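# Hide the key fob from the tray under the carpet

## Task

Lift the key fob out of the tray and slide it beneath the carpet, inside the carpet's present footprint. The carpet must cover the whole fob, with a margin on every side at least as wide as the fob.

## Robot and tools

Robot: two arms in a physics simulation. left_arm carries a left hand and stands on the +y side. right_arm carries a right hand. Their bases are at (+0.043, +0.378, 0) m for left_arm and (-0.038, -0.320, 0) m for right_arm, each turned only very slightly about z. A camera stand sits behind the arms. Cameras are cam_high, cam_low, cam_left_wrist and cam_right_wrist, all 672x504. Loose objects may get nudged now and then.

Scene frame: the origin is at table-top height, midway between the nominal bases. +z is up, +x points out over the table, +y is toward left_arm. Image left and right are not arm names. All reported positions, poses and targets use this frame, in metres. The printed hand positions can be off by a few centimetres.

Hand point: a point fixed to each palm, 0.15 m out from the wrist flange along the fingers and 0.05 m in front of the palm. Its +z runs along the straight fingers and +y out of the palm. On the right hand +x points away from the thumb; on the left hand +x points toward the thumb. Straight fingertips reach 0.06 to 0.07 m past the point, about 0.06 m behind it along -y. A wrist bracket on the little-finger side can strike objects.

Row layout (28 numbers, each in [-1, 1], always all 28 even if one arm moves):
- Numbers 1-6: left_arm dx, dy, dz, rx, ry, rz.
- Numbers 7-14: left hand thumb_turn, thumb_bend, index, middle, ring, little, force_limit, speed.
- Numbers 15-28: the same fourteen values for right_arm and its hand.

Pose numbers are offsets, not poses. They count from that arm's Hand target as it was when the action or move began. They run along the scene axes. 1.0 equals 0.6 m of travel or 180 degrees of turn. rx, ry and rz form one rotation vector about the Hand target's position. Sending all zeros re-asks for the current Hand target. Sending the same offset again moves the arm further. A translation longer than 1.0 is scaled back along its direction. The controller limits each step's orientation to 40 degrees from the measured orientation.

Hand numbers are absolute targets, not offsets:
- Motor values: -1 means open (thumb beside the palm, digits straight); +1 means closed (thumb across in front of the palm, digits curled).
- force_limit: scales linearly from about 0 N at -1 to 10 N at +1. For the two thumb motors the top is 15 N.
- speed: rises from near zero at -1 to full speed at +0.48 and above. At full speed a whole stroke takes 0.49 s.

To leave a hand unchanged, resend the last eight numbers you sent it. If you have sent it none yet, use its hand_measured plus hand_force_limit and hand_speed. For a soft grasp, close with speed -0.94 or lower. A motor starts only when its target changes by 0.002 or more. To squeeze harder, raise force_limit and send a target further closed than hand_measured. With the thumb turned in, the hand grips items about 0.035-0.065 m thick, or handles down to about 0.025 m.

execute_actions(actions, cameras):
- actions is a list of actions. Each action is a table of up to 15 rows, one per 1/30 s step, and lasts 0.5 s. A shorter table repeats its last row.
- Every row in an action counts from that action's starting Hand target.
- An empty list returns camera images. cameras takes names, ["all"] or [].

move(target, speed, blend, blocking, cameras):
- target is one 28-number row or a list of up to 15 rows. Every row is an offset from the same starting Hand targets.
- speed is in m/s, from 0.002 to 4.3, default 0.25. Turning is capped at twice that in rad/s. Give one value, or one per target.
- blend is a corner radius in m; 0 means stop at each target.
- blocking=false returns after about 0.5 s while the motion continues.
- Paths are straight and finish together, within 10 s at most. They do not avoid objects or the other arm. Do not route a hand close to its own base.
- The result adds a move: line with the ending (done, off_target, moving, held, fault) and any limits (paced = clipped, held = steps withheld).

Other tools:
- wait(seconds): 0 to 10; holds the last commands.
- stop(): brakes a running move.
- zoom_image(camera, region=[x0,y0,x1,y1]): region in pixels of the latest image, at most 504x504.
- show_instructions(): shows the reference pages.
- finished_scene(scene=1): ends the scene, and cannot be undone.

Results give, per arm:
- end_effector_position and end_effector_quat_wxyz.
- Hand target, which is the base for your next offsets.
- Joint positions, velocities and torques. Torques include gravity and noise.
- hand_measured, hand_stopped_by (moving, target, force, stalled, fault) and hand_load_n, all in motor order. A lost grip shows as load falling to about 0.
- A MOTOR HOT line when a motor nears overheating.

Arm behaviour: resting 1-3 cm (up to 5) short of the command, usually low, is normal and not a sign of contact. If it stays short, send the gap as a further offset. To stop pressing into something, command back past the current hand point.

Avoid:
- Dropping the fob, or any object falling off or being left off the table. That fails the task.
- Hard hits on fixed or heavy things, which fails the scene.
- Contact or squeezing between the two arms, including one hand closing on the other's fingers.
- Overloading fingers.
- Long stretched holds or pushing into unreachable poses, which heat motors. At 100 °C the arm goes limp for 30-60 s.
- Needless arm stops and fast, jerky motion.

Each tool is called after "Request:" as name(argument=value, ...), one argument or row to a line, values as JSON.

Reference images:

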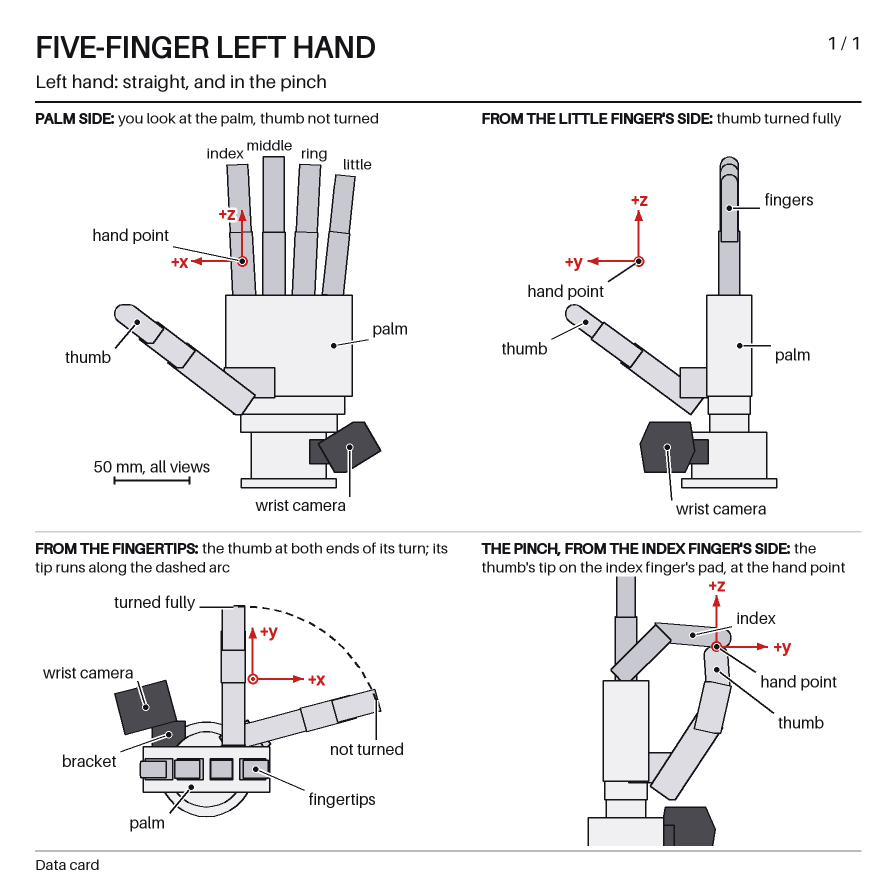

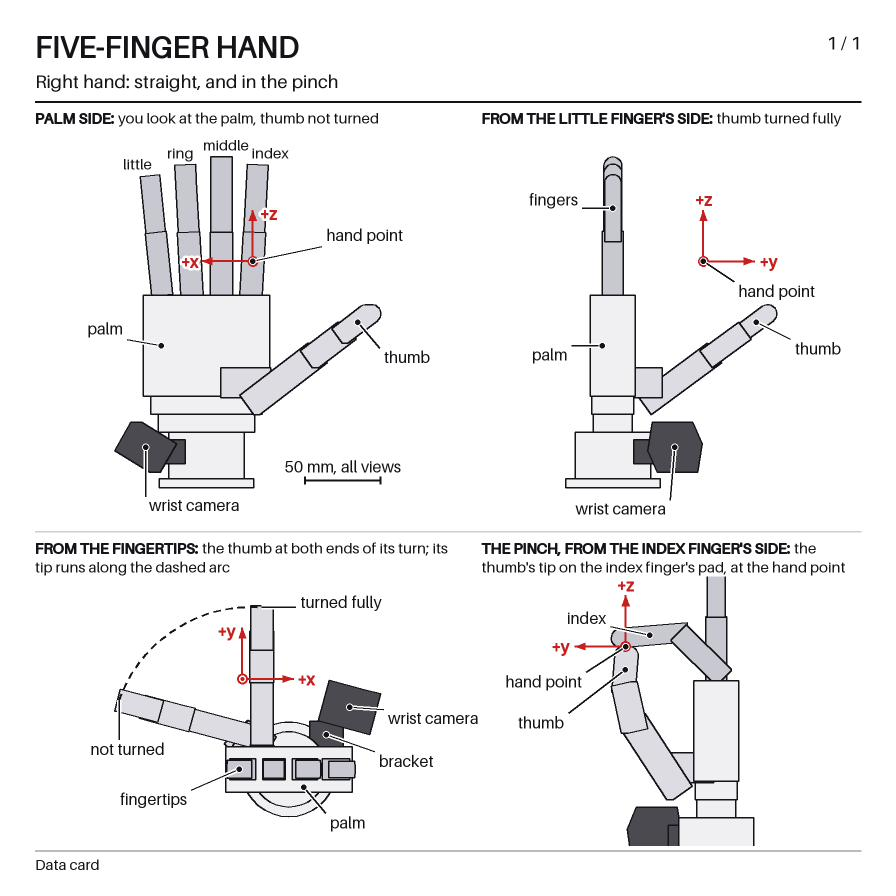

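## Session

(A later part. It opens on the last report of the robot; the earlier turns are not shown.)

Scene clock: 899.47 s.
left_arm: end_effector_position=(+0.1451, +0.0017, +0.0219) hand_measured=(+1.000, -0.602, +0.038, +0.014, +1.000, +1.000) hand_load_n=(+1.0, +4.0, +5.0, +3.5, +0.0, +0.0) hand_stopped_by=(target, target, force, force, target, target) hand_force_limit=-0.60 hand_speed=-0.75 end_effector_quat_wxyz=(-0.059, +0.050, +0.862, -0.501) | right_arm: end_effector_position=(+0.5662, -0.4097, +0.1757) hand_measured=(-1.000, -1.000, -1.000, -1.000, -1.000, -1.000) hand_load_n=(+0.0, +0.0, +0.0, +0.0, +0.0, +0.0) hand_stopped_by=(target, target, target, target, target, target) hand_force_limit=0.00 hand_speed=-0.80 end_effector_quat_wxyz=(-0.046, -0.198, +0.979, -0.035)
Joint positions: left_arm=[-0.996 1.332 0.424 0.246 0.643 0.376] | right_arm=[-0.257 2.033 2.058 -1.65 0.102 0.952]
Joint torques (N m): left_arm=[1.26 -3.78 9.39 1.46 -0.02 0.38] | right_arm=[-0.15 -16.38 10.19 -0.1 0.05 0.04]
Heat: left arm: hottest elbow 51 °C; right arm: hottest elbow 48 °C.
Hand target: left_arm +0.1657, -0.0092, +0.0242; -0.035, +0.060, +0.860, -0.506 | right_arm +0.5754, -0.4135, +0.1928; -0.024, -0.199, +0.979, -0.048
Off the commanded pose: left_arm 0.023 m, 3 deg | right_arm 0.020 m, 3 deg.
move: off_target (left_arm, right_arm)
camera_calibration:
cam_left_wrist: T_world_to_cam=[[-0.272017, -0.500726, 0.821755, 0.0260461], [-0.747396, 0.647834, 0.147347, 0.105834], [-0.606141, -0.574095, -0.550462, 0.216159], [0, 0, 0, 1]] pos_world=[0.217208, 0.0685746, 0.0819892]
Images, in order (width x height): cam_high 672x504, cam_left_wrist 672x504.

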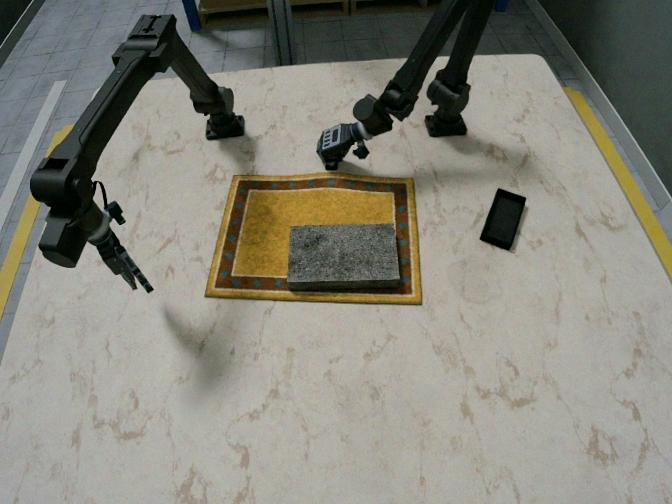

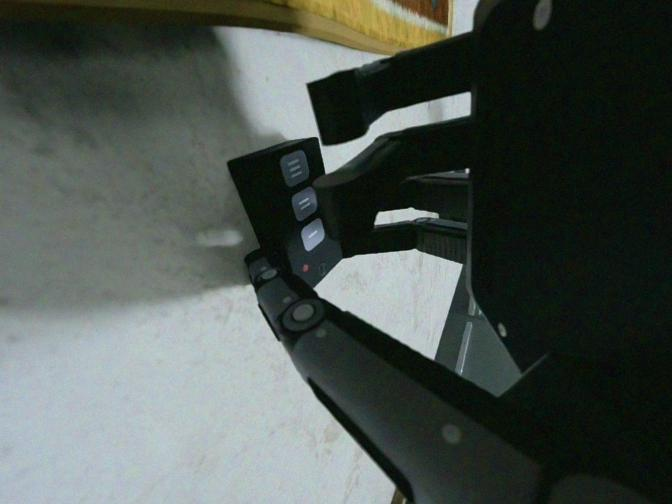

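Request:
move(
  target=[0.0165,-0.002,0.009,0,0,0,1,-0.6,0.2,0.2,1,1,-0.6,-0.75,0,0,0,0,0,0,-1,-1,-1,-1,-1,-1,0,-0.8],
  speed=0.06,
  cameras=["cam_left_wrist","cam_high"],
)

Request:
zoom_image(
  camera="cam_high",
  region=[270, 100, 390, 200],
)

Scene clock: 914.70 s.
left_arm: end_effector_position=(+0.1575, +0.0011, +0.0221) hand_measured=(+1.000, -0.602, +0.038, +0.014, +1.000, +1.000) hand_load_n=(+0.0, +4.0, +4.5, +4.0, +0.0, +0.0) hand_stopped_by=(target, target, force, force, target, target) hand_force_limit=-0.60 hand_speed=-0.75 end_effector_quat_wxyz=(-0.051, +0.049, +0.864, -0.499) | right_arm: end_effector_position=(+0.5662, -0.4097, +0.1757) hand_measured=(-1.000, -1.000, -1.000, -1.000, -1.000, -1.000) hand_load_n=(+0.0, +0.0, +0.0, +0.0, +0.0, +0.0) hand_stopped_by=(target, target, target, target, target, target) hand_force_limit=0.00 hand_speed=-0.80 end_effector_quat_wxyz=(-0.046, -0.198, +0.979, -0.035)
Joint positions: left_arm=[-0.971 1.341 0.441 0.229 0.646 0.401] | right_arm=[-0.257 2.033 2.058 -1.65 0.102 0.952]
Joint torques (N m): left_arm=[0.67 -4.72 10.17 0.49 0.05 0.24] | right_arm=[-0.21 -16.44 10.21 -0.09 0.05 0.04]
Heat: left arm: hottest elbow 52 °C; right arm: hottest elbow 48 °C.
Hand target: left_arm +0.1756, -0.0104, +0.0296; -0.035, +0.060, +0.860, -0.506 | right_arm +0.5754, -0.4135, +0.1928; -0.024, -0.199, +0.979, -0.048
Off the commanded pose: left_arm 0.023 m, 2 deg | right_arm 0.020 m, 3 deg.
move: off_target (left_arm, right_arm)
camera_calibration:
cam_left_wrist: T_world_to_cam=[[-0.278734, -0.505959, 0.81628, 0.0301399], [-0.755908, 0.639862, 0.13849, 0.117042], [-0.592377, -0.57843, -0.56081, 0.221672], [0, 0, 0, 1]] pos_world=[0.228188, 0.068581, 0.0835044]
Images, in order (width x height): cam_high 672x504, cam_left_wrist 672x504.

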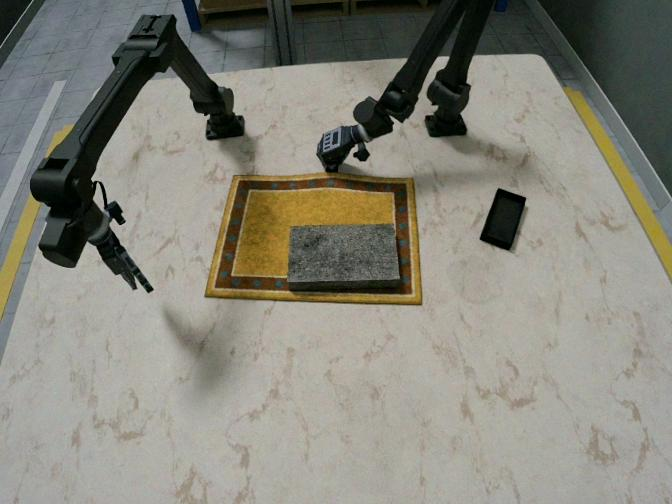

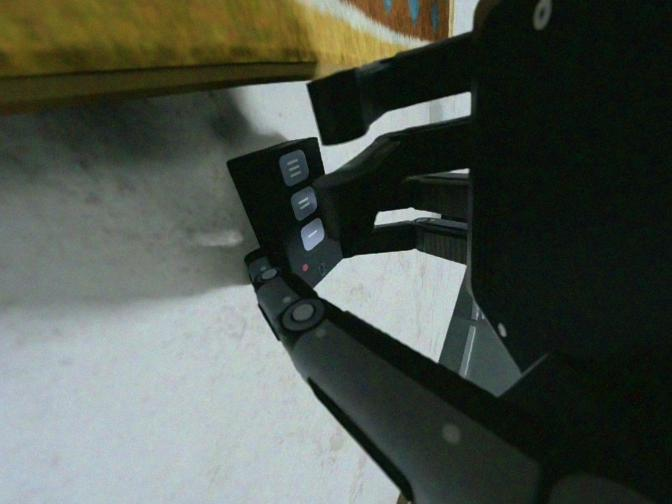

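Scaled by 4.200.

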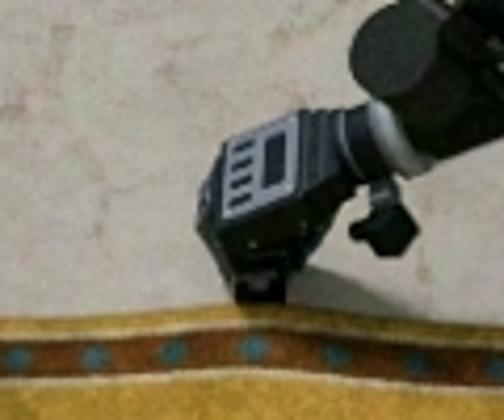

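Request:
zoom_image(
  camera="cam_left_wrist",
  region=[0, 0, 460, 300],
)

Scaled by 1.096.

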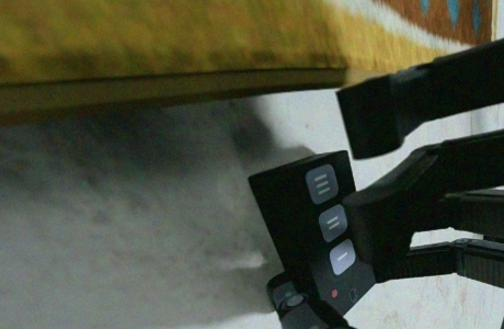

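Request:
move(
  target=[0.03,-0.0045,0.0,0,0,0,1,-0.6,0.2,0.2,1,1,-0.6,-0.75,0,0,0,0,0,0,-1,-1,-1,-1,-1,-1,0,-0.8],
  speed=0.06,
  cameras=["cam_left_wrist","cam_high"],
)

Request:
zoom_image(
  camera="cam_high",
  region=[270, 100, 390, 200],
)

Request:
zoom_image(
  camera="cam_left_wrist",
  region=[0, 0, 460, 300],
)

Scene clock: 933.20 s.
left_arm: end_effector_position=(+0.1748, -0.0013, +0.0220) hand_measured=(+1.000, -0.602, +0.038, +0.014, +1.000, +1.000) hand_load_n=(+0.0, +4.5, +4.5, +4.0, +0.0, +0.0) hand_stopped_by=(target, target, force, force, target, target) hand_force_limit=-0.60 hand_speed=-0.75 end_effector_quat_wxyz=(-0.051, +0.048, +0.864, -0.499) | right_arm: end_effector_position=(+0.5662, -0.4097, +0.1757) hand_measured=(-1.000, -1.000, -1.000, -1.000, -1.000, -1.000) hand_load_n=(+0.0, +0.0, +0.0, +0.0, +0.0, +0.0) hand_stopped_by=(target, target, target, target, target, target) hand_force_limit=0.00 hand_speed=-0.80 end_effector_quat_wxyz=(-0.046, -0.198, +0.979, -0.035)
Joint positions: left_arm=[-0.93 1.373 0.476 0.204 0.679 0.433] | right_arm=[-0.257 2.033 2.058 -1.65 0.102 0.952]
Joint torques (N m): left_arm=[1.03 -5.25 10.21 0.58 0.14 0.3] | right_arm=[-0.15 -16.5 10.21 -0.09 0.05 0.04]
Heat: left arm: hottest elbow 53 °C; right arm: hottest elbow 48 °C.
Hand target: left_arm +0.1936, -0.0131, +0.0296; -0.035, +0.060, +0.860, -0.506 | right_arm +0.5754, -0.4135, +0.1928; -0.024, -0.199, +0.979, -0.048
Off the commanded pose: left_arm 0.023 m, 2 deg | right_arm 0.020 m, 3 deg.
move: off_target (left_arm, right_arm)
camera_calibration:
cam_left_wrist: T_world_to_cam=[[-0.277375, -0.506889, 0.816166, 0.0335169], [-0.75596, 0.639426, 0.140208, 0.131633], [-0.592948, -0.578099, -0.560548, 0.230515], [0, 0, 0, 1]] pos_world=[0.245489, 0.0660802, 0.0834033]
Images, in order (width x height): cam_high 672x504, cam_left_wrist 672x504.

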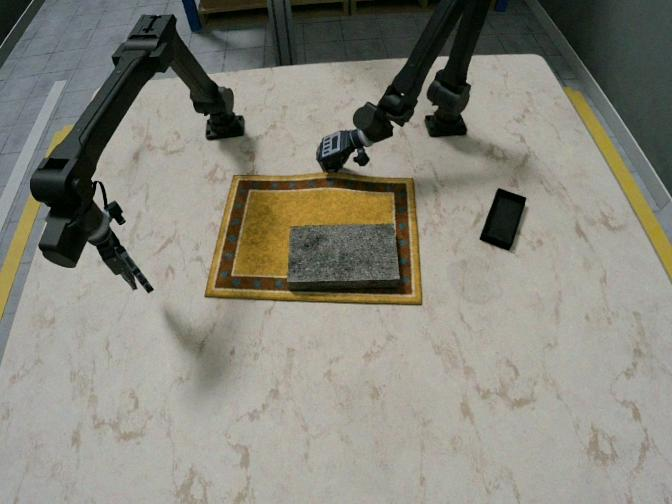

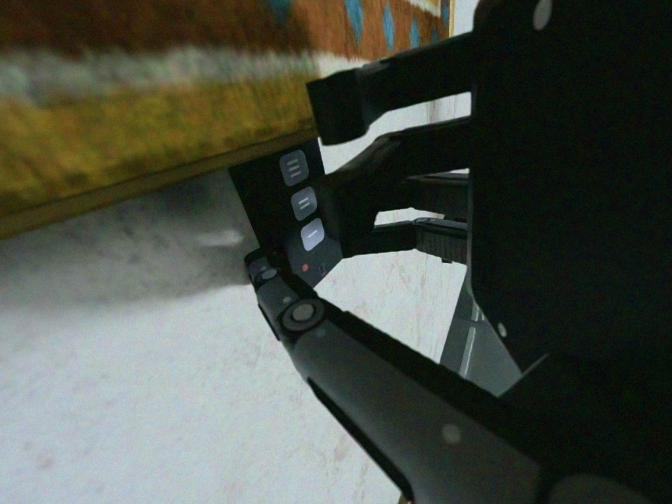

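Scaled by 4.200.

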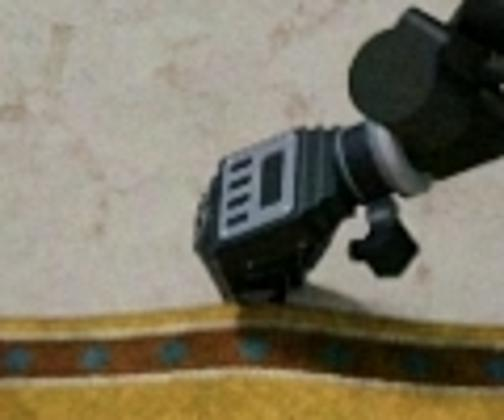

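Scaled by 1.096.

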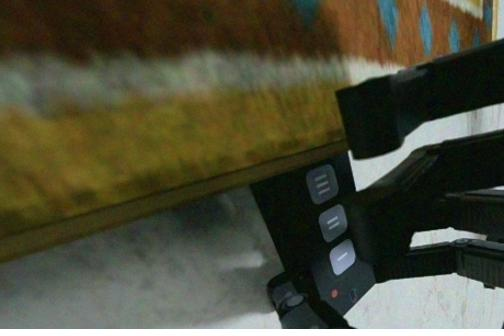

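Request:
move(
  target=[0.025,-0.0035,0.0,0,0,0,1,-0.6,0.2,0.2,1,1,-0.6,-0.75,0,0,0,0,0,0,-1,-1,-1,-1,-1,-1,0,-0.8],
  speed=0.06,
  cameras=["cam_left_wrist","cam_high"],
)

Request:
zoom_image(
  camera="cam_high",
  region=[270, 100, 390, 200],
)

Scene clock: 943.03 s.
left_arm: end_effector_position=(+0.1891, -0.0037, +0.0218) hand_measured=(+1.000, -0.602, +0.038, +0.014, +1.000, +1.000) hand_load_n=(+0.0, +4.5, +4.0, +3.5, +0.0, +0.0) hand_stopped_by=(target, target, force, force, target, target) hand_force_limit=-0.60 hand_speed=-0.75 end_effector_quat_wxyz=(-0.051, +0.048, +0.864, -0.499) | right_arm: end_effector_position=(+0.5662, -0.4097, +0.1757) hand_measured=(-1.000, -1.000, -1.000, -1.000, -1.000, -1.000) hand_load_n=(+0.0, +0.0, +0.0, +0.0, +0.0, +0.0) hand_stopped_by=(target, target, target, target, target, target) hand_force_limit=0.00 hand_speed=-0.80 end_effector_quat_wxyz=(-0.046, -0.198, +0.979, -0.035)
Joint positions: left_arm=[-0.899 1.401 0.507 0.184 0.702 0.459] | right_arm=[-0.257 2.033 2.058 -1.65 0.102 0.952]
Joint torques (N m): left_arm=[1.55 -6.36 10.3 0.61 0.14 0.22] | right_arm=[-0.15 -16.5 10.19 -0.1 0.05 0.04]
Heat: left arm: hottest elbow 53 °C; right arm: hottest elbow 48 °C.
Hand target: left_arm +0.2086, -0.0152, +0.0296; -0.035, +0.060, +0.860, -0.506 | right_arm +0.5754, -0.4135, +0.1928; -0.024, -0.199, +0.979, -0.048
Off the commanded pose: left_arm 0.024 m, 2 deg | right_arm 0.020 m, 3 deg.
move: off_target (left_arm, right_arm)
camera_calibration:
cam_left_wrist: T_world_to_cam=[[-0.2775, -0.507355, 0.815834, 0.0364915], [-0.756039, 0.63929, 0.140404, 0.143943], [-0.592789, -0.57784, -0.560983, 0.237413], [0, 0, 0, 1]] pos_world=[0.259689, 0.0636796, 0.0832036]
Images, in order (width x height): cam_high 672x504, cam_left_wrist 672x504.

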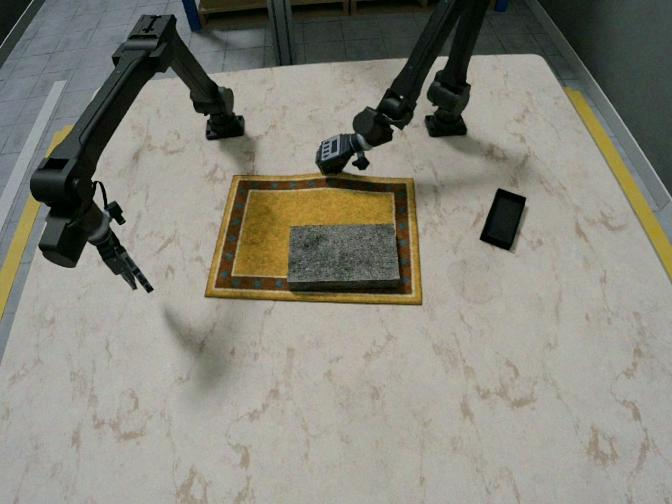

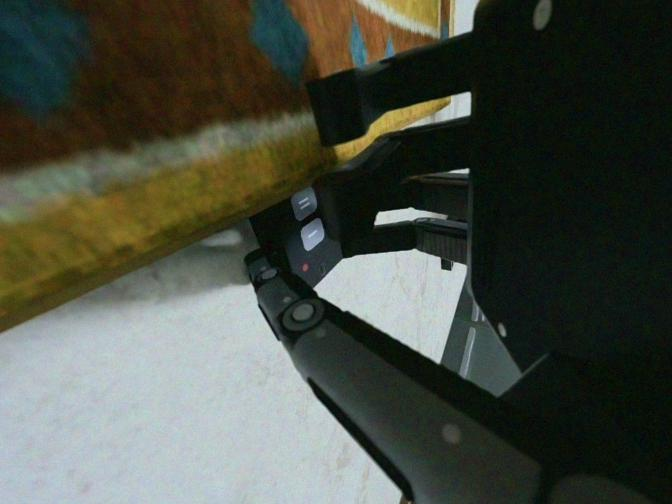

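Scaled by 4.200.

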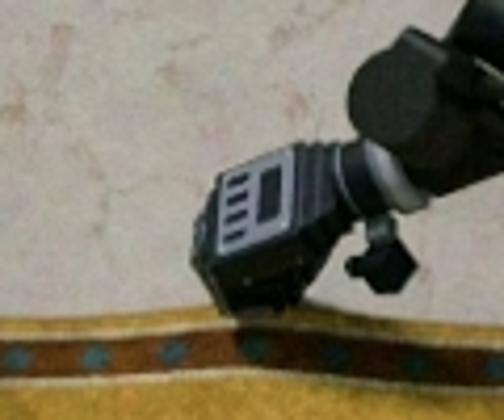

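Request:
move(
  target=[0.0165,-0.0023,0.0,0,0,0,1,-0.6,0.2,0.2,1,1,-0.6,-0.75,0,0,0,0,0,0,-1,-1,-1,-1,-1,-1,0,-0.8],
  speed=0.06,
  cameras=["cam_left_wrist","cam_high"],
)

Request:
zoom_image(
  camera="cam_high",
  region=[270, 100, 390, 200],
)

Scene clock: 954.23 s.
left_arm: end_effector_position=(+0.1986, -0.0052, +0.0217) hand_measured=(+1.000, -0.602, +0.038, +0.014, +1.000, +1.000) hand_load_n=(+0.0, +4.5, +4.0, +4.0, +0.0, +0.0) hand_stopped_by=(target, target, force, force, target, target) hand_force_limit=-0.60 hand_speed=-0.75 end_effector_quat_wxyz=(-0.052, +0.048, +0.864, -0.498) | right_arm: end_effector_position=(+0.5662, -0.4097, +0.1757) hand_measured=(-1.000, -1.000, -1.000, -1.000, -1.000, -1.000) hand_load_n=(+0.0, +0.0, +0.0, +0.0, +0.0, +0.0) hand_stopped_by=(target, target, target, target, target, target) hand_force_limit=0.00 hand_speed=-0.80 end_effector_quat_wxyz=(-0.046, -0.198, +0.979, -0.035)
Joint positions: left_arm=[-0.879 1.419 0.529 0.169 0.717 0.476] | right_arm=[-0.257 2.033 2.058 -1.65 0.102 0.952]
Joint torques (N m): left_arm=[0.73 -6.48 10.39 0.62 0.13 0.26] | right_arm=[-0.21 -16.44 10.19 -0.09 0.05 0.04]
Heat: left arm: hottest elbow 53 °C; right arm: hottest elbow 48 °C.
Hand target: left_arm +0.2185, -0.0166, +0.0296; -0.035, +0.060, +0.860, -0.506 | right_arm +0.5754, -0.4135, +0.1928; -0.024, -0.199, +0.979, -0.048
Off the commanded pose: left_arm 0.024 m, 3 deg | right_arm 0.020 m, 3 deg.
move: off_target (left_arm, right_arm)
camera_calibration:
cam_left_wrist: T_world_to_cam=[[-0.276597, -0.507963, 0.815762, 0.0382265], [-0.755899, 0.639169, 0.141702, 0.152102], [-0.593389, -0.577439, -0.560761, 0.242241], [0, 0, 0, 1]] pos_world=[0.26929, 0.0620788, 0.0831027]
Images, in order (width x height): cam_high 672x504, cam_left_wrist 672x504.

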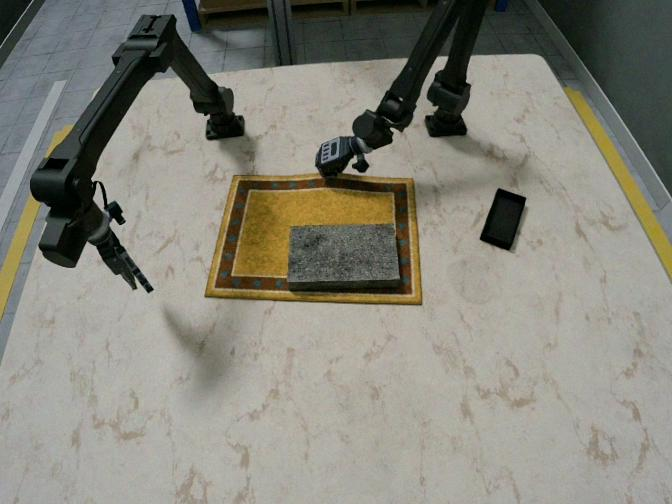

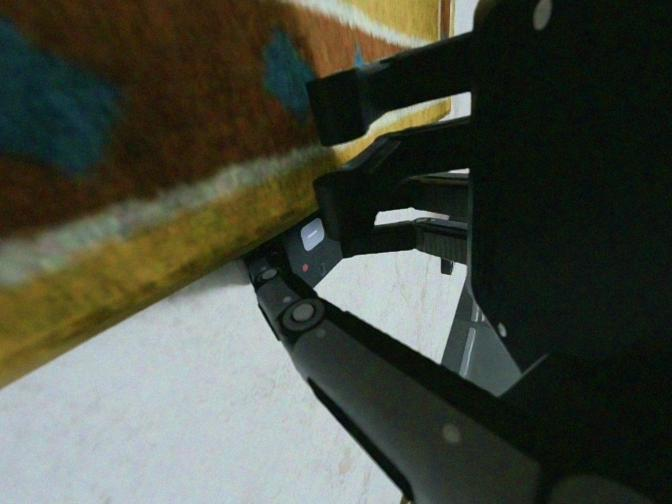

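Scaled by 4.200.

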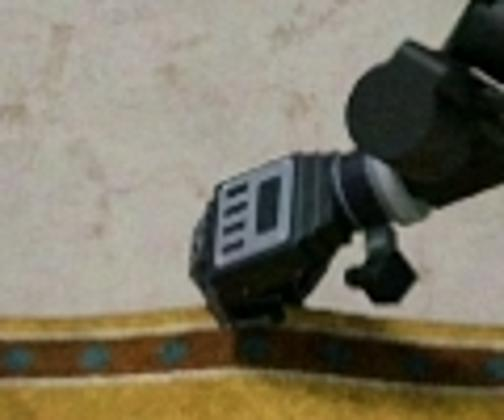

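Request:
move(
  target=[0,0,0,0,0,0,1,-0.8,-0.3,-0.3,1,1,-0.6,-0.6,0,0,0,0,0,0,-1,-1,-1,-1,-1,-1,0,-0.8],
  speed=0.05,
  cameras=["cam_left_wrist"],
)

Scene clock: 965.40 s.
left_arm: end_effector_position=(+0.1998, -0.0072, +0.0233) hand_measured=(+1.000, -0.798, -0.300, -0.300, +1.000, +1.000) hand_load_n=(+0.0, -1.5, +0.0, +0.0, +0.0, +0.0) hand_stopped_by=(target, target, target, target, target, target) hand_force_limit=-0.60 hand_speed=-0.60 end_effector_quat_wxyz=(-0.051, +0.052, +0.863, -0.500) | right_arm: end_effector_position=(+0.5662, -0.4097, +0.1757) hand_measured=(-1.000, -1.000, -1.000, -1.000, -1.000, -1.000) hand_load_n=(+0.0, +0.0, +0.0, +0.0, +0.0, +0.0) hand_stopped_by=(target, target, target, target, target, target) hand_force_limit=0.00 hand_speed=-0.80 end_effector_quat_wxyz=(-0.046, -0.198, +0.979, -0.035)
Joint positions: left_arm=[-0.879 1.421 0.535 0.168 0.722 0.482] | right_arm=[-0.257 2.033 2.058 -1.65 0.102 0.952]
Joint torques (N m): left_arm=[0.97 -6.01 10.02 0.61 0.08 0.23] | right_arm=[-0.21 -16.5 10.18 -0.09 0.05 0.04]
Heat: left arm: hottest elbow 52 °C; right arm: hottest elbow 48 °C.
Hand target: left_arm +0.2185, -0.0166, +0.0296; -0.035, +0.060, +0.860, -0.506 | right_arm +0.5754, -0.4135, +0.1928; -0.024, -0.199, +0.979, -0.048
Off the commanded pose: left_arm 0.022 m, 2 deg | right_arm 0.020 m, 3 deg.
move: off_target (left_arm, right_arm)
camera_calibration:
cam_left_wrist: T_world_to_cam=[[-0.283907, -0.501977, 0.816956, 0.0377562], [-0.752406, 0.644778, 0.134708, 0.153582], [-0.594376, -0.576438, -0.560747, 0.242962], [0, 0, 0, 1]] pos_world=[0.270686, 0.0599785, 0.0847062]
Images, in order (width x height): cam_left_wrist 672x504.

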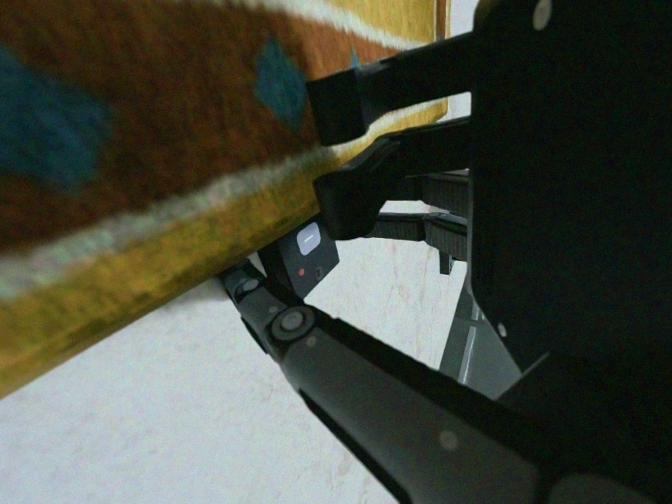

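Request:
move(
  target=[
    [-0.13,0.018,0.004,0,0,0,1,-0.8,-0.3,-0.3,1,1,-0.6,-0.6,0,0,0,0,0,0,-1,-1,-1,-1,-1,-1,0,-0.8],
    [-0.18,0.04,0.15,0,0,0.0,1,-0.8,-0.3,-0.3,1,1,-0.6,-0.6,0,0,0,0,0,0,-1,-1,-1,-1,-1,-1,0,-0.8],
    [-0.2,0.05,0.15,0,0,0.4333,-1,-1,-1,-1,-1,-1,-0.6,0.2,0,0,0,0,0,0,-1,-1,-1,-1,-1,-1,0,-0.8],
  ],
  speed=[0.08,0.2,0.25],
  blend=[0.01,0,0],
  cameras=["cam_left_wrist","cam_high"],
)

Request:
zoom_image(
  camera="cam_high",
  region=[270, 100, 390, 200],
)

Scene clock: 1005.37 s.
left_arm: end_effector_position=(+0.1065, +0.0386, +0.0958) hand_measured=(-1.000, -1.000, -1.000, -1.000, -1.000, -1.000) hand_load_n=(+0.0, +0.0, +0.0, +0.0, +0.0, -0.5) hand_stopped_by=(target, target, target, target, target, target) hand_force_limit=-0.60 hand_speed=0.20 end_effector_quat_wxyz=(+0.309, -0.484, +0.719, -0.392) | right_arm: end_effector_position=(+0.5662, -0.4097, +0.1757) hand_measured=(-1.000, -1.000, -1.000, -1.000, -1.000, -1.000) hand_load_n=(+0.0, +0.0, +0.0, +0.0, +0.0, +0.0) hand_stopped_by=(target, target, target, target, target, target) hand_force_limit=0.00 hand_speed=-0.80 end_effector_quat_wxyz=(-0.046, -0.198, +0.979, -0.035)
Joint positions: left_arm=[-1.79 1.157 0.653 -0.897 -1.036 -1.299] | right_arm=[-0.257 2.033 2.058 -1.65 0.102 0.952]
Joint torques (N m): left_arm=[0.15 -3.9 12.94 -0.12 -1.11 -0.25] | right_arm=[-0.15 -16.44 10.21 -0.1 0.05 0.04]
Heat: left arm: hottest elbow 53 °C; right arm: hottest elbow 49 °C.
Hand target: left_arm +0.0985, +0.0134, +0.1196; +0.291, -0.494, +0.706, -0.415 | right_arm +0.5754, -0.4135, +0.1928; -0.024, -0.199, +0.979, -0.048
Off the commanded pose: left_arm 0.036 m, 4 deg | right_arm 0.020 m, 3 deg.
move: off_target (left_arm, right_arm); target 3's new numbers were sent with left_arm's hand 0.035 m and 3 deg from that target
camera_calibration:
cam_left_wrist: T_world_to_cam=[[0.413032, -0.45967, 0.786199, -0.0979578], [-0.787556, -0.613795, 0.0548744, 0.104071], [0.457341, -0.64184, -0.615533, 0.150269], [0, 0, 0, 1]] pos_world=[0.0536978, 0.115299, 0.163799]
Images, in order (width x height): cam_high 672x504, cam_left_wrist 672x504.

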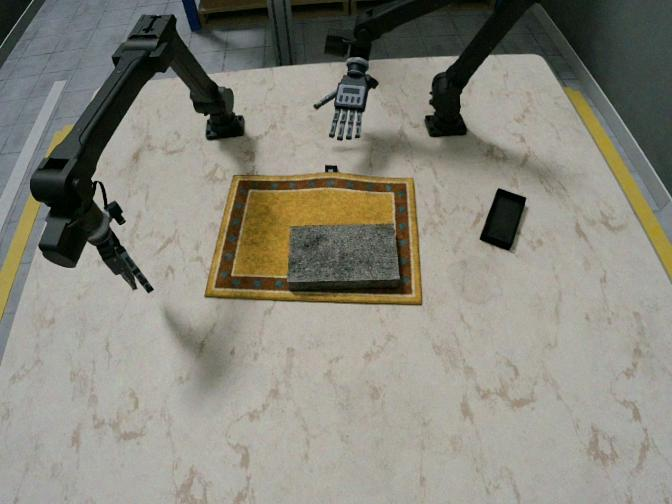

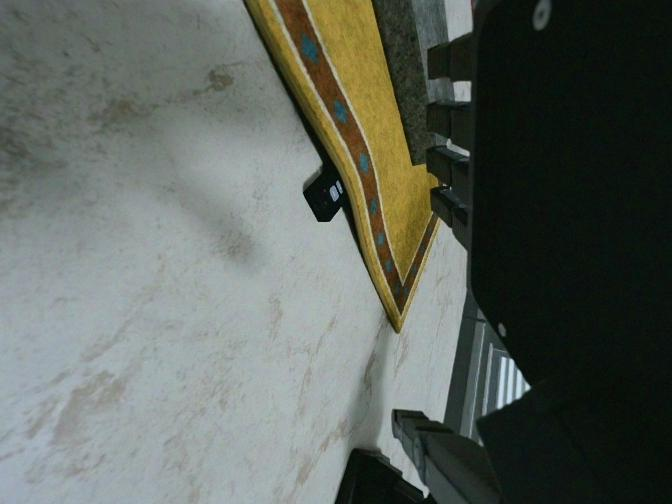

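Scaled by 4.200.

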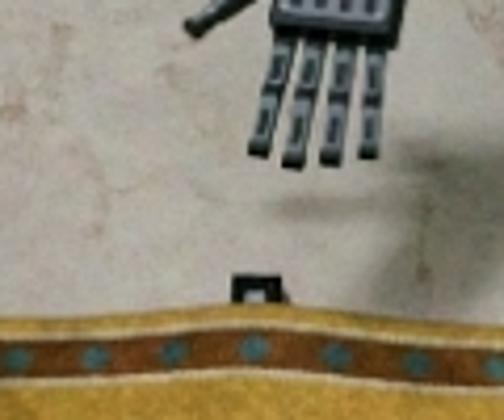

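Request:
move(
  target=[-0.0392,-0.0373,-0.1393,0,0,0,-1,-1,-1,-1,-1,-1,-0.6,0.2,0,0,0,0,0,0,-1,-1,-1,-1,-1,-1,0,-0.8],
  speed=0.12,
  cameras=["cam_left_wrist","cam_high"],
)

Request:
zoom_image(
  camera="cam_high",
  region=[270, 100, 390, 200],
)

Scene clock: 1044.20 s.
left_arm: end_effector_position=(+0.0789, +0.0083, +0.0265) hand_measured=(-1.000, -1.000, -1.000, -1.000, -1.000, -1.000) hand_load_n=(-0.5, +0.0, +0.0, -0.5, +0.0, +0.0) hand_stopped_by=(target, target, target, target, target, target) hand_force_limit=-0.60 hand_speed=0.20 end_effector_quat_wxyz=(+0.306, -0.482, +0.720, -0.396) | right_arm: end_effector_position=(+0.5662, -0.4097, +0.1757) hand_measured=(-1.000, -1.000, -1.000, -1.000, -1.000, -1.000) hand_load_n=(+0.0, +0.0, +0.0, +0.0, +0.0, +0.0) hand_stopped_by=(target, target, target, target, target, target) hand_force_limit=0.00 hand_speed=-0.80 end_effector_quat_wxyz=(-0.046, -0.198, +0.979, -0.035)
Joint positions: left_arm=[-1.856 1.416 0.653 -0.727 -1.046 -1.409] | right_arm=[-0.257 2.033 2.058 -1.65 0.102 0.952]
Joint torques (N m): left_arm=[-0.44 -7.12 8.23 0.77 -1.16 -0.23] | right_arm=[-0.21 -16.44 10.19 -0.09 0.05 0.05]
Heat: left arm: hottest elbow 57 °C; right arm: hottest elbow 49 °C.
Hand target: left_arm +0.0750, -0.0090, +0.0360; +0.291, -0.494, +0.706, -0.415 | right_arm +0.5754, -0.4135, +0.1928; -0.024, -0.199, +0.979, -0.048
Off the commanded pose: left_arm 0.020 m, 4 deg | right_arm 0.020 m, 3 deg.
move: off_target (left_arm, right_arm)
camera_calibration:
cam_left_wrist: T_world_to_cam=[[0.408228, -0.458337, 0.789479, -0.0456864], [-0.793372, -0.605922, 0.0584697, 0.0678061], [0.451564, -0.65022, -0.610986, 0.101293], [0, 0, 0, 1]] pos_world=[0.0267056, 0.0860083, 0.0939926]
Images, in order (width x height): cam_high 672x504, cam_left_wrist 672x504.

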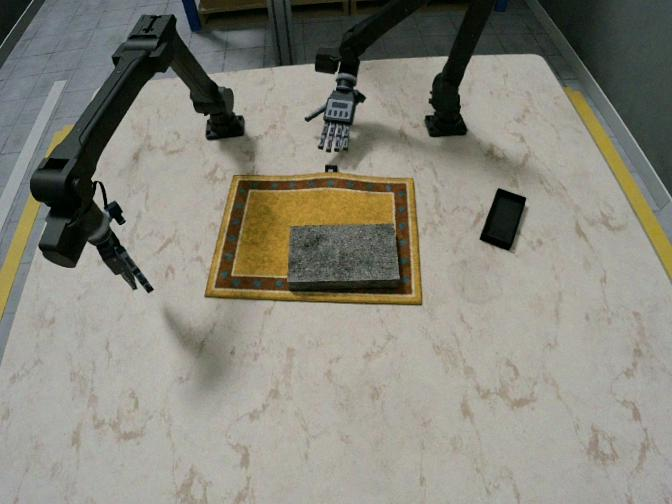

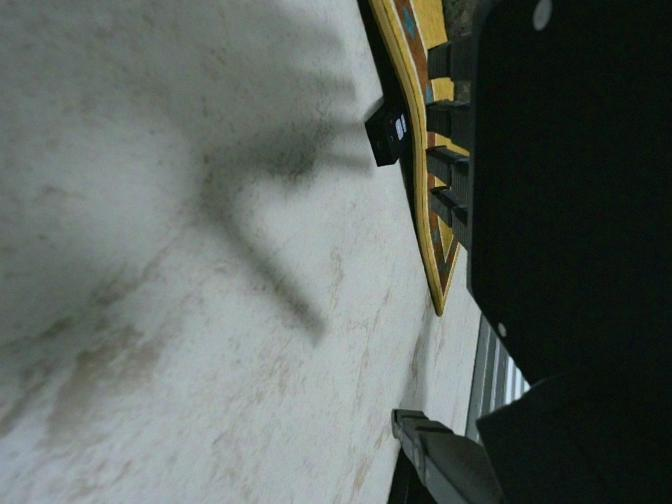

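Scaled by 4.200.

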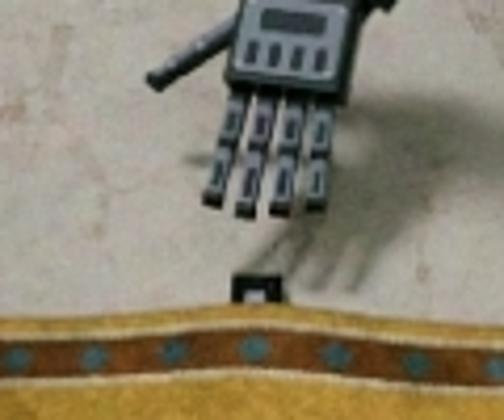

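Request:
move(
  target=[0.0,-0.006,-0.058,0,0,0,-1,-1,-1,-1,-1,-1,-0.6,0.2,0,0,0,0,0,0,-1,-1,-1,-1,-1,-1,0,-0.8],
  speed=0.08,
  cameras=["cam_left_wrist","cam_high"],
)

Request:
zoom_image(
  camera="cam_high",
  region=[270, 100, 390, 200],
)

Scene clock: 1058.03 s.
left_arm: end_effector_position=(+0.0749, -0.0058, -0.0011) hand_measured=(-1.000, -1.000, -1.000, -1.000, -1.000, -1.000) hand_load_n=(+0.0, +0.0, +0.0, +0.0, +0.0, +0.0) hand_stopped_by=(target, target, target, target, target, target) hand_force_limit=-0.60 hand_speed=0.20 end_effector_quat_wxyz=(+0.297, -0.487, +0.716, -0.403) | right_arm: end_effector_position=(+0.5662, -0.4097, +0.1757) hand_measured=(-1.000, -1.000, -1.000, -1.000, -1.000, -1.000) hand_load_n=(+0.0, +0.0, +0.0, +0.0, +0.0, +0.0) hand_stopped_by=(target, target, target, target, target, target) hand_force_limit=0.00 hand_speed=-0.80 end_effector_quat_wxyz=(-0.046, -0.198, +0.979, -0.035)
Joint positions: left_arm=[-1.856 1.511 0.648 -0.601 -1.046 -1.409] | right_arm=[-0.257 2.033 2.058 -1.65 0.102 0.952]
Joint torques (N m): left_arm=[-0.15 -7.77 5.63 0.84 -1.16 -0.18] | right_arm=[-0.15 -16.44 10.18 -0.08 0.05 0.04]
Heat: left arm: hottest elbow 56 °C; right arm: hottest elbow 49 °C.
Hand target: left_arm +0.0750, -0.0126, +0.0012; +0.291, -0.494, +0.706, -0.415 | right_arm +0.5754, -0.4135, +0.1928; -0.024, -0.199, +0.979, -0.048
Off the commanded pose: left_arm 0.007 m, 2 deg | right_arm 0.020 m, 3 deg.
move: off_target (right_arm)
camera_calibration:
cam_left_wrist: T_world_to_cam=[[0.413909, -0.438411, 0.797794, -0.0289613], [-0.792867, -0.604211, 0.0793215, 0.0577104], [0.44726, -0.665376, -0.59769, 0.0772016], [0, 0, 0, 1]] pos_world=[0.0232147, 0.0735404, 0.0646701]
Images, in order (width x height): cam_high 672x504, cam_left_wrist 672x504.

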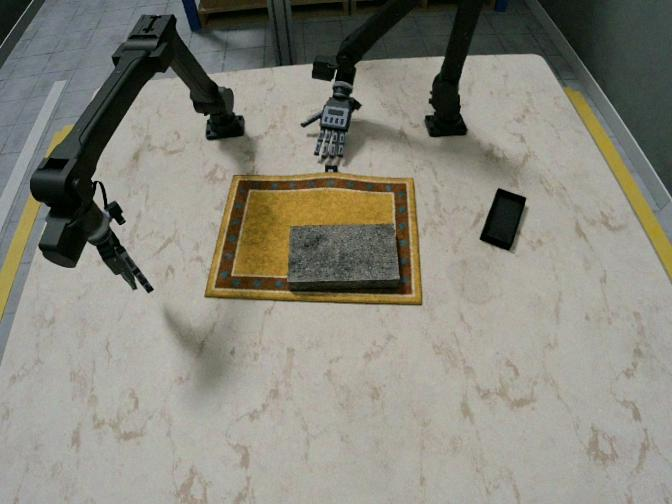

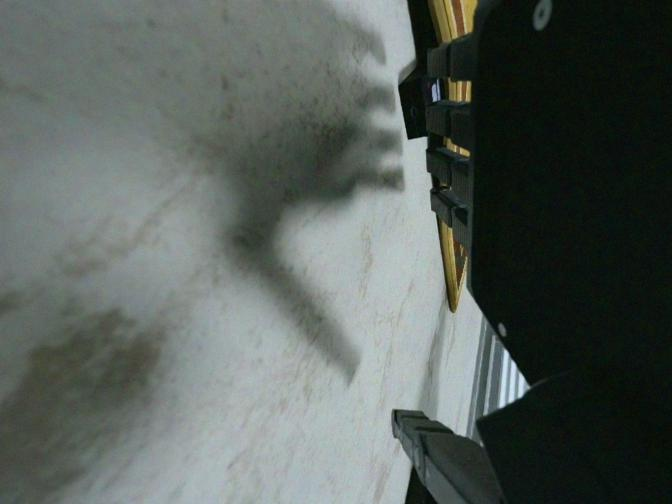

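Scaled by 4.200.

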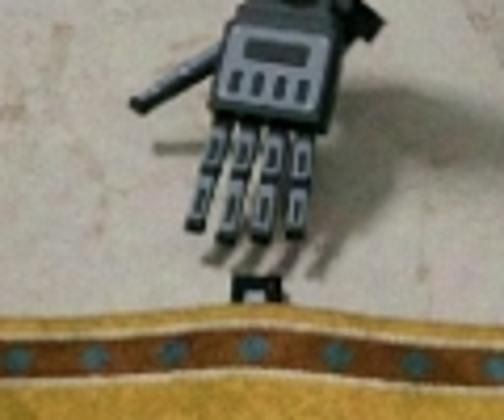

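Request:
move(
  target=[0.0,0.016,-0.012,0,0,0,-1,-1,-1,-1,-1,-1,-0.6,0.2,0,0,0,0,0,0,-1,-1,-1,-1,-1,-1,0,-0.8],
  speed=0.08,
  cameras=["cam_left_wrist","cam_high"],
)

Request:
zoom_image(
  camera="cam_high",
  region=[270, 100, 390, 200],
)

Scene clock: 1069.13 s.
left_arm: end_effector_position=(+0.0778, +0.0040, -0.0082) hand_measured=(-1.000, -1.000, -1.000, -1.000, -1.000, -1.000) hand_load_n=(-0.5, +0.0, +0.0, +0.0, +0.0, +0.0) hand_stopped_by=(target, target, target, target, target, target) hand_force_limit=-0.60 hand_speed=0.20 end_effector_quat_wxyz=(+0.299, -0.488, +0.715, -0.401) | right_arm: end_effector_position=(+0.5662, -0.4097, +0.1757) hand_measured=(-1.000, -1.000, -1.000, -1.000, -1.000, -1.000) hand_load_n=(+0.0, +0.0, +0.0, +0.0, +0.0, +0.0) hand_stopped_by=(target, target, target, target, target, target) hand_force_limit=0.00 hand_speed=-0.80 end_effector_quat_wxyz=(-0.046, -0.198, +0.979, -0.035)
Joint positions: left_arm=[-1.856 1.511 0.621 -0.586 -1.046 -1.419] | right_arm=[-0.257 2.033 2.058 -1.65 0.102 0.952]
Joint torques (N m): left_arm=[-0.03 -7.47 5.33 1.03 -1.16 -0.22] | right_arm=[-0.15 -16.5 10.18 -0.09 0.05 0.04]
Heat: left arm: hottest elbow 54 °C; right arm: hottest elbow 49 °C.
Hand target: left_arm +0.0750, -0.0030, -0.0060; +0.291, -0.494, +0.706, -0.415 | right_arm +0.5754, -0.4135, +0.1928; -0.024, -0.199, +0.979, -0.048
Off the commanded pose: left_arm 0.008 m, 2 deg | right_arm 0.020 m, 3 deg.
move: off_target (right_arm)
camera_calibration:
cam_left_wrist: T_world_to_cam=[[0.415329, -0.439861, 0.796256, -0.0204043], [-0.790109, -0.60822, 0.0761341, 0.0662811], [0.450811, -0.66075, -0.600149, 0.0779359], [0, 0, 0, 1]] pos_world=[0.0257094, 0.0828346, 0.057974]
Images, in order (width x height): cam_high 672x504, cam_left_wrist 672x504.

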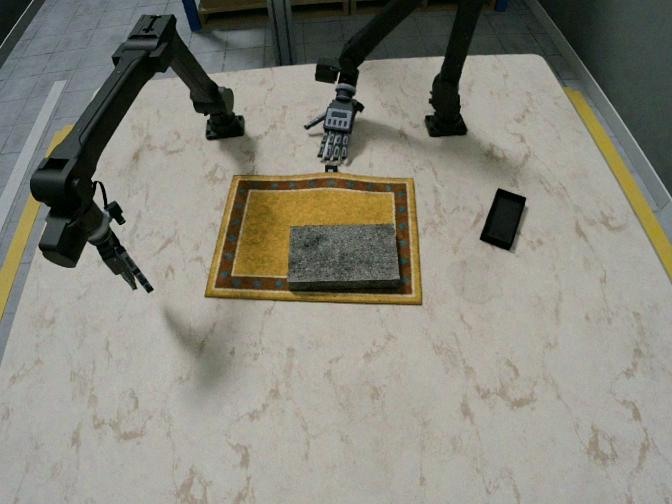

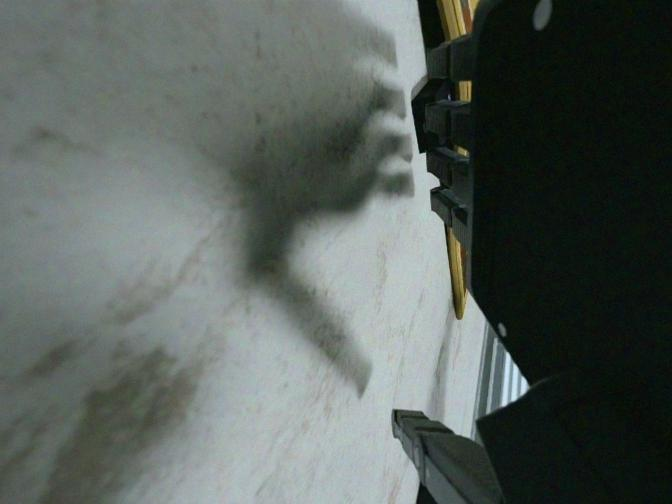

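Scaled by 4.200.

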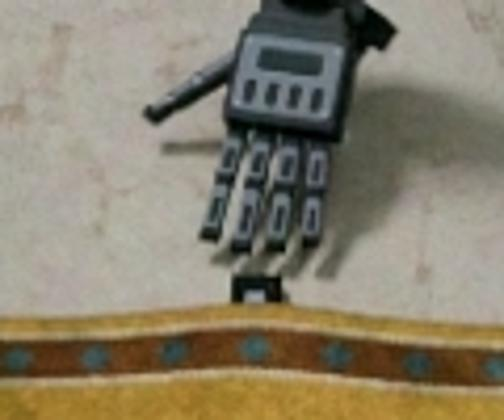

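Request:
move(
  target=[
    [0.0,0.0,-0.013,0,0,0,-1,-1,-1,-1,-1,-1,-0.6,0.2,0,0,0,0,0,0,-1,-1,-1,-1,-1,-1,0,-0.8],
    [0.06,-0.006,-0.013,0,0,0,-1,-1,-1,-1,-1,-1,-0.6,0.2,0,0,0,0,0,0,-1,-1,-1,-1,-1,-1,0,-0.8],
  ],
  speed=0.07,
  cameras=["cam_left_wrist","cam_high"],
)

Request:
zoom_image(
  camera="cam_high",
  region=[270, 100, 390, 200],
)

Scene clock: 1082.43 s.
left_arm: end_effector_position=(+0.1051, -0.0013, -0.0202) hand_measured=(-1.000, -1.000, -1.000, -1.000, -1.000, -1.000) hand_load_n=(+0.0, +0.0, +0.0, +0.0, +0.0, +0.0) hand_stopped_by=(target, target, target, target, target, target) hand_force_limit=-0.60 hand_speed=0.20 end_effector_quat_wxyz=(+0.297, -0.488, +0.712, -0.410) | right_arm: end_effector_position=(+0.5662, -0.4097, +0.1757) hand_measured=(-1.000, -1.000, -1.000, -1.000, -1.000, -1.000) hand_load_n=(+0.5, +0.0, +0.0, +0.0, +0.0, +0.0) hand_stopped_by=(target, target, target, target, target, target) hand_force_limit=0.00 hand_speed=-0.80 end_effector_quat_wxyz=(-0.046, -0.198, +0.979, -0.035)
Joint positions: left_arm=[-1.772 1.523 0.564 -0.348 -1.041 -1.242] | right_arm=[-0.257 2.033 2.058 -1.65 0.102 0.952]
Joint torques (N m): left_arm=[0.5 -9.05 4.94 1.22 -0.36 0.13] | right_arm=[-0.15 -16.5 10.19 -0.09 0.05 0.04]
Heat: left arm: hottest elbow 52 °C; right arm: hottest elbow 49 °C.
Hand target: left_arm +0.1110, -0.0066, -0.0138; +0.291, -0.494, +0.706, -0.415 | right_arm +0.5754, -0.4135, +0.1928; -0.024, -0.199, +0.979, -0.048
Off the commanded pose: left_arm 0.010 m, 1 deg | right_arm 0.020 m, 3 deg.
move: off_target (right_arm)
camera_calibration:
cam_left_wrist: T_world_to_cam=[[0.407969, -0.426686, 0.807156, -0.0234955], [-0.792931, -0.603826, 0.0815795, 0.0859716], [0.452573, -0.673301, -0.584674, 0.0549108], [0, 0, 0, 1]] pos_world=[0.0529038, 0.0788582, 0.0440559]
Images, in order (width x height): cam_high 672x504, cam_left_wrist 672x504.

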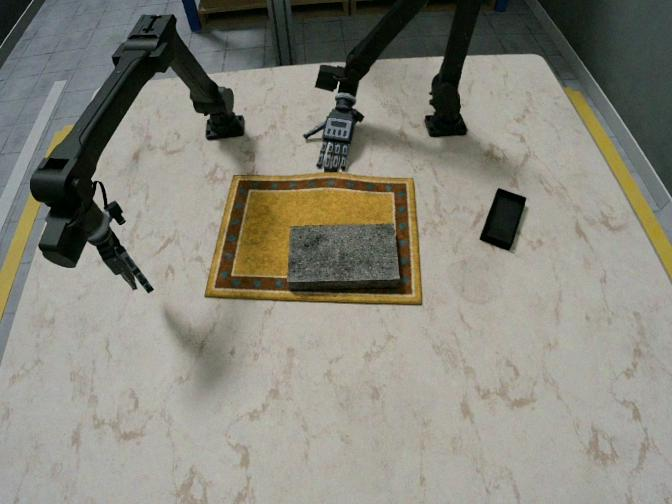

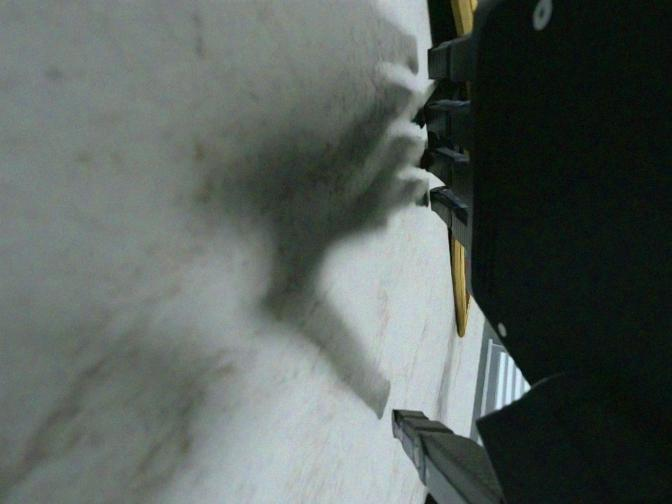

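Scaled by 4.200.

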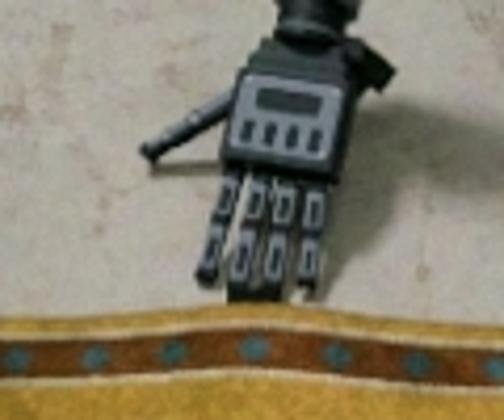

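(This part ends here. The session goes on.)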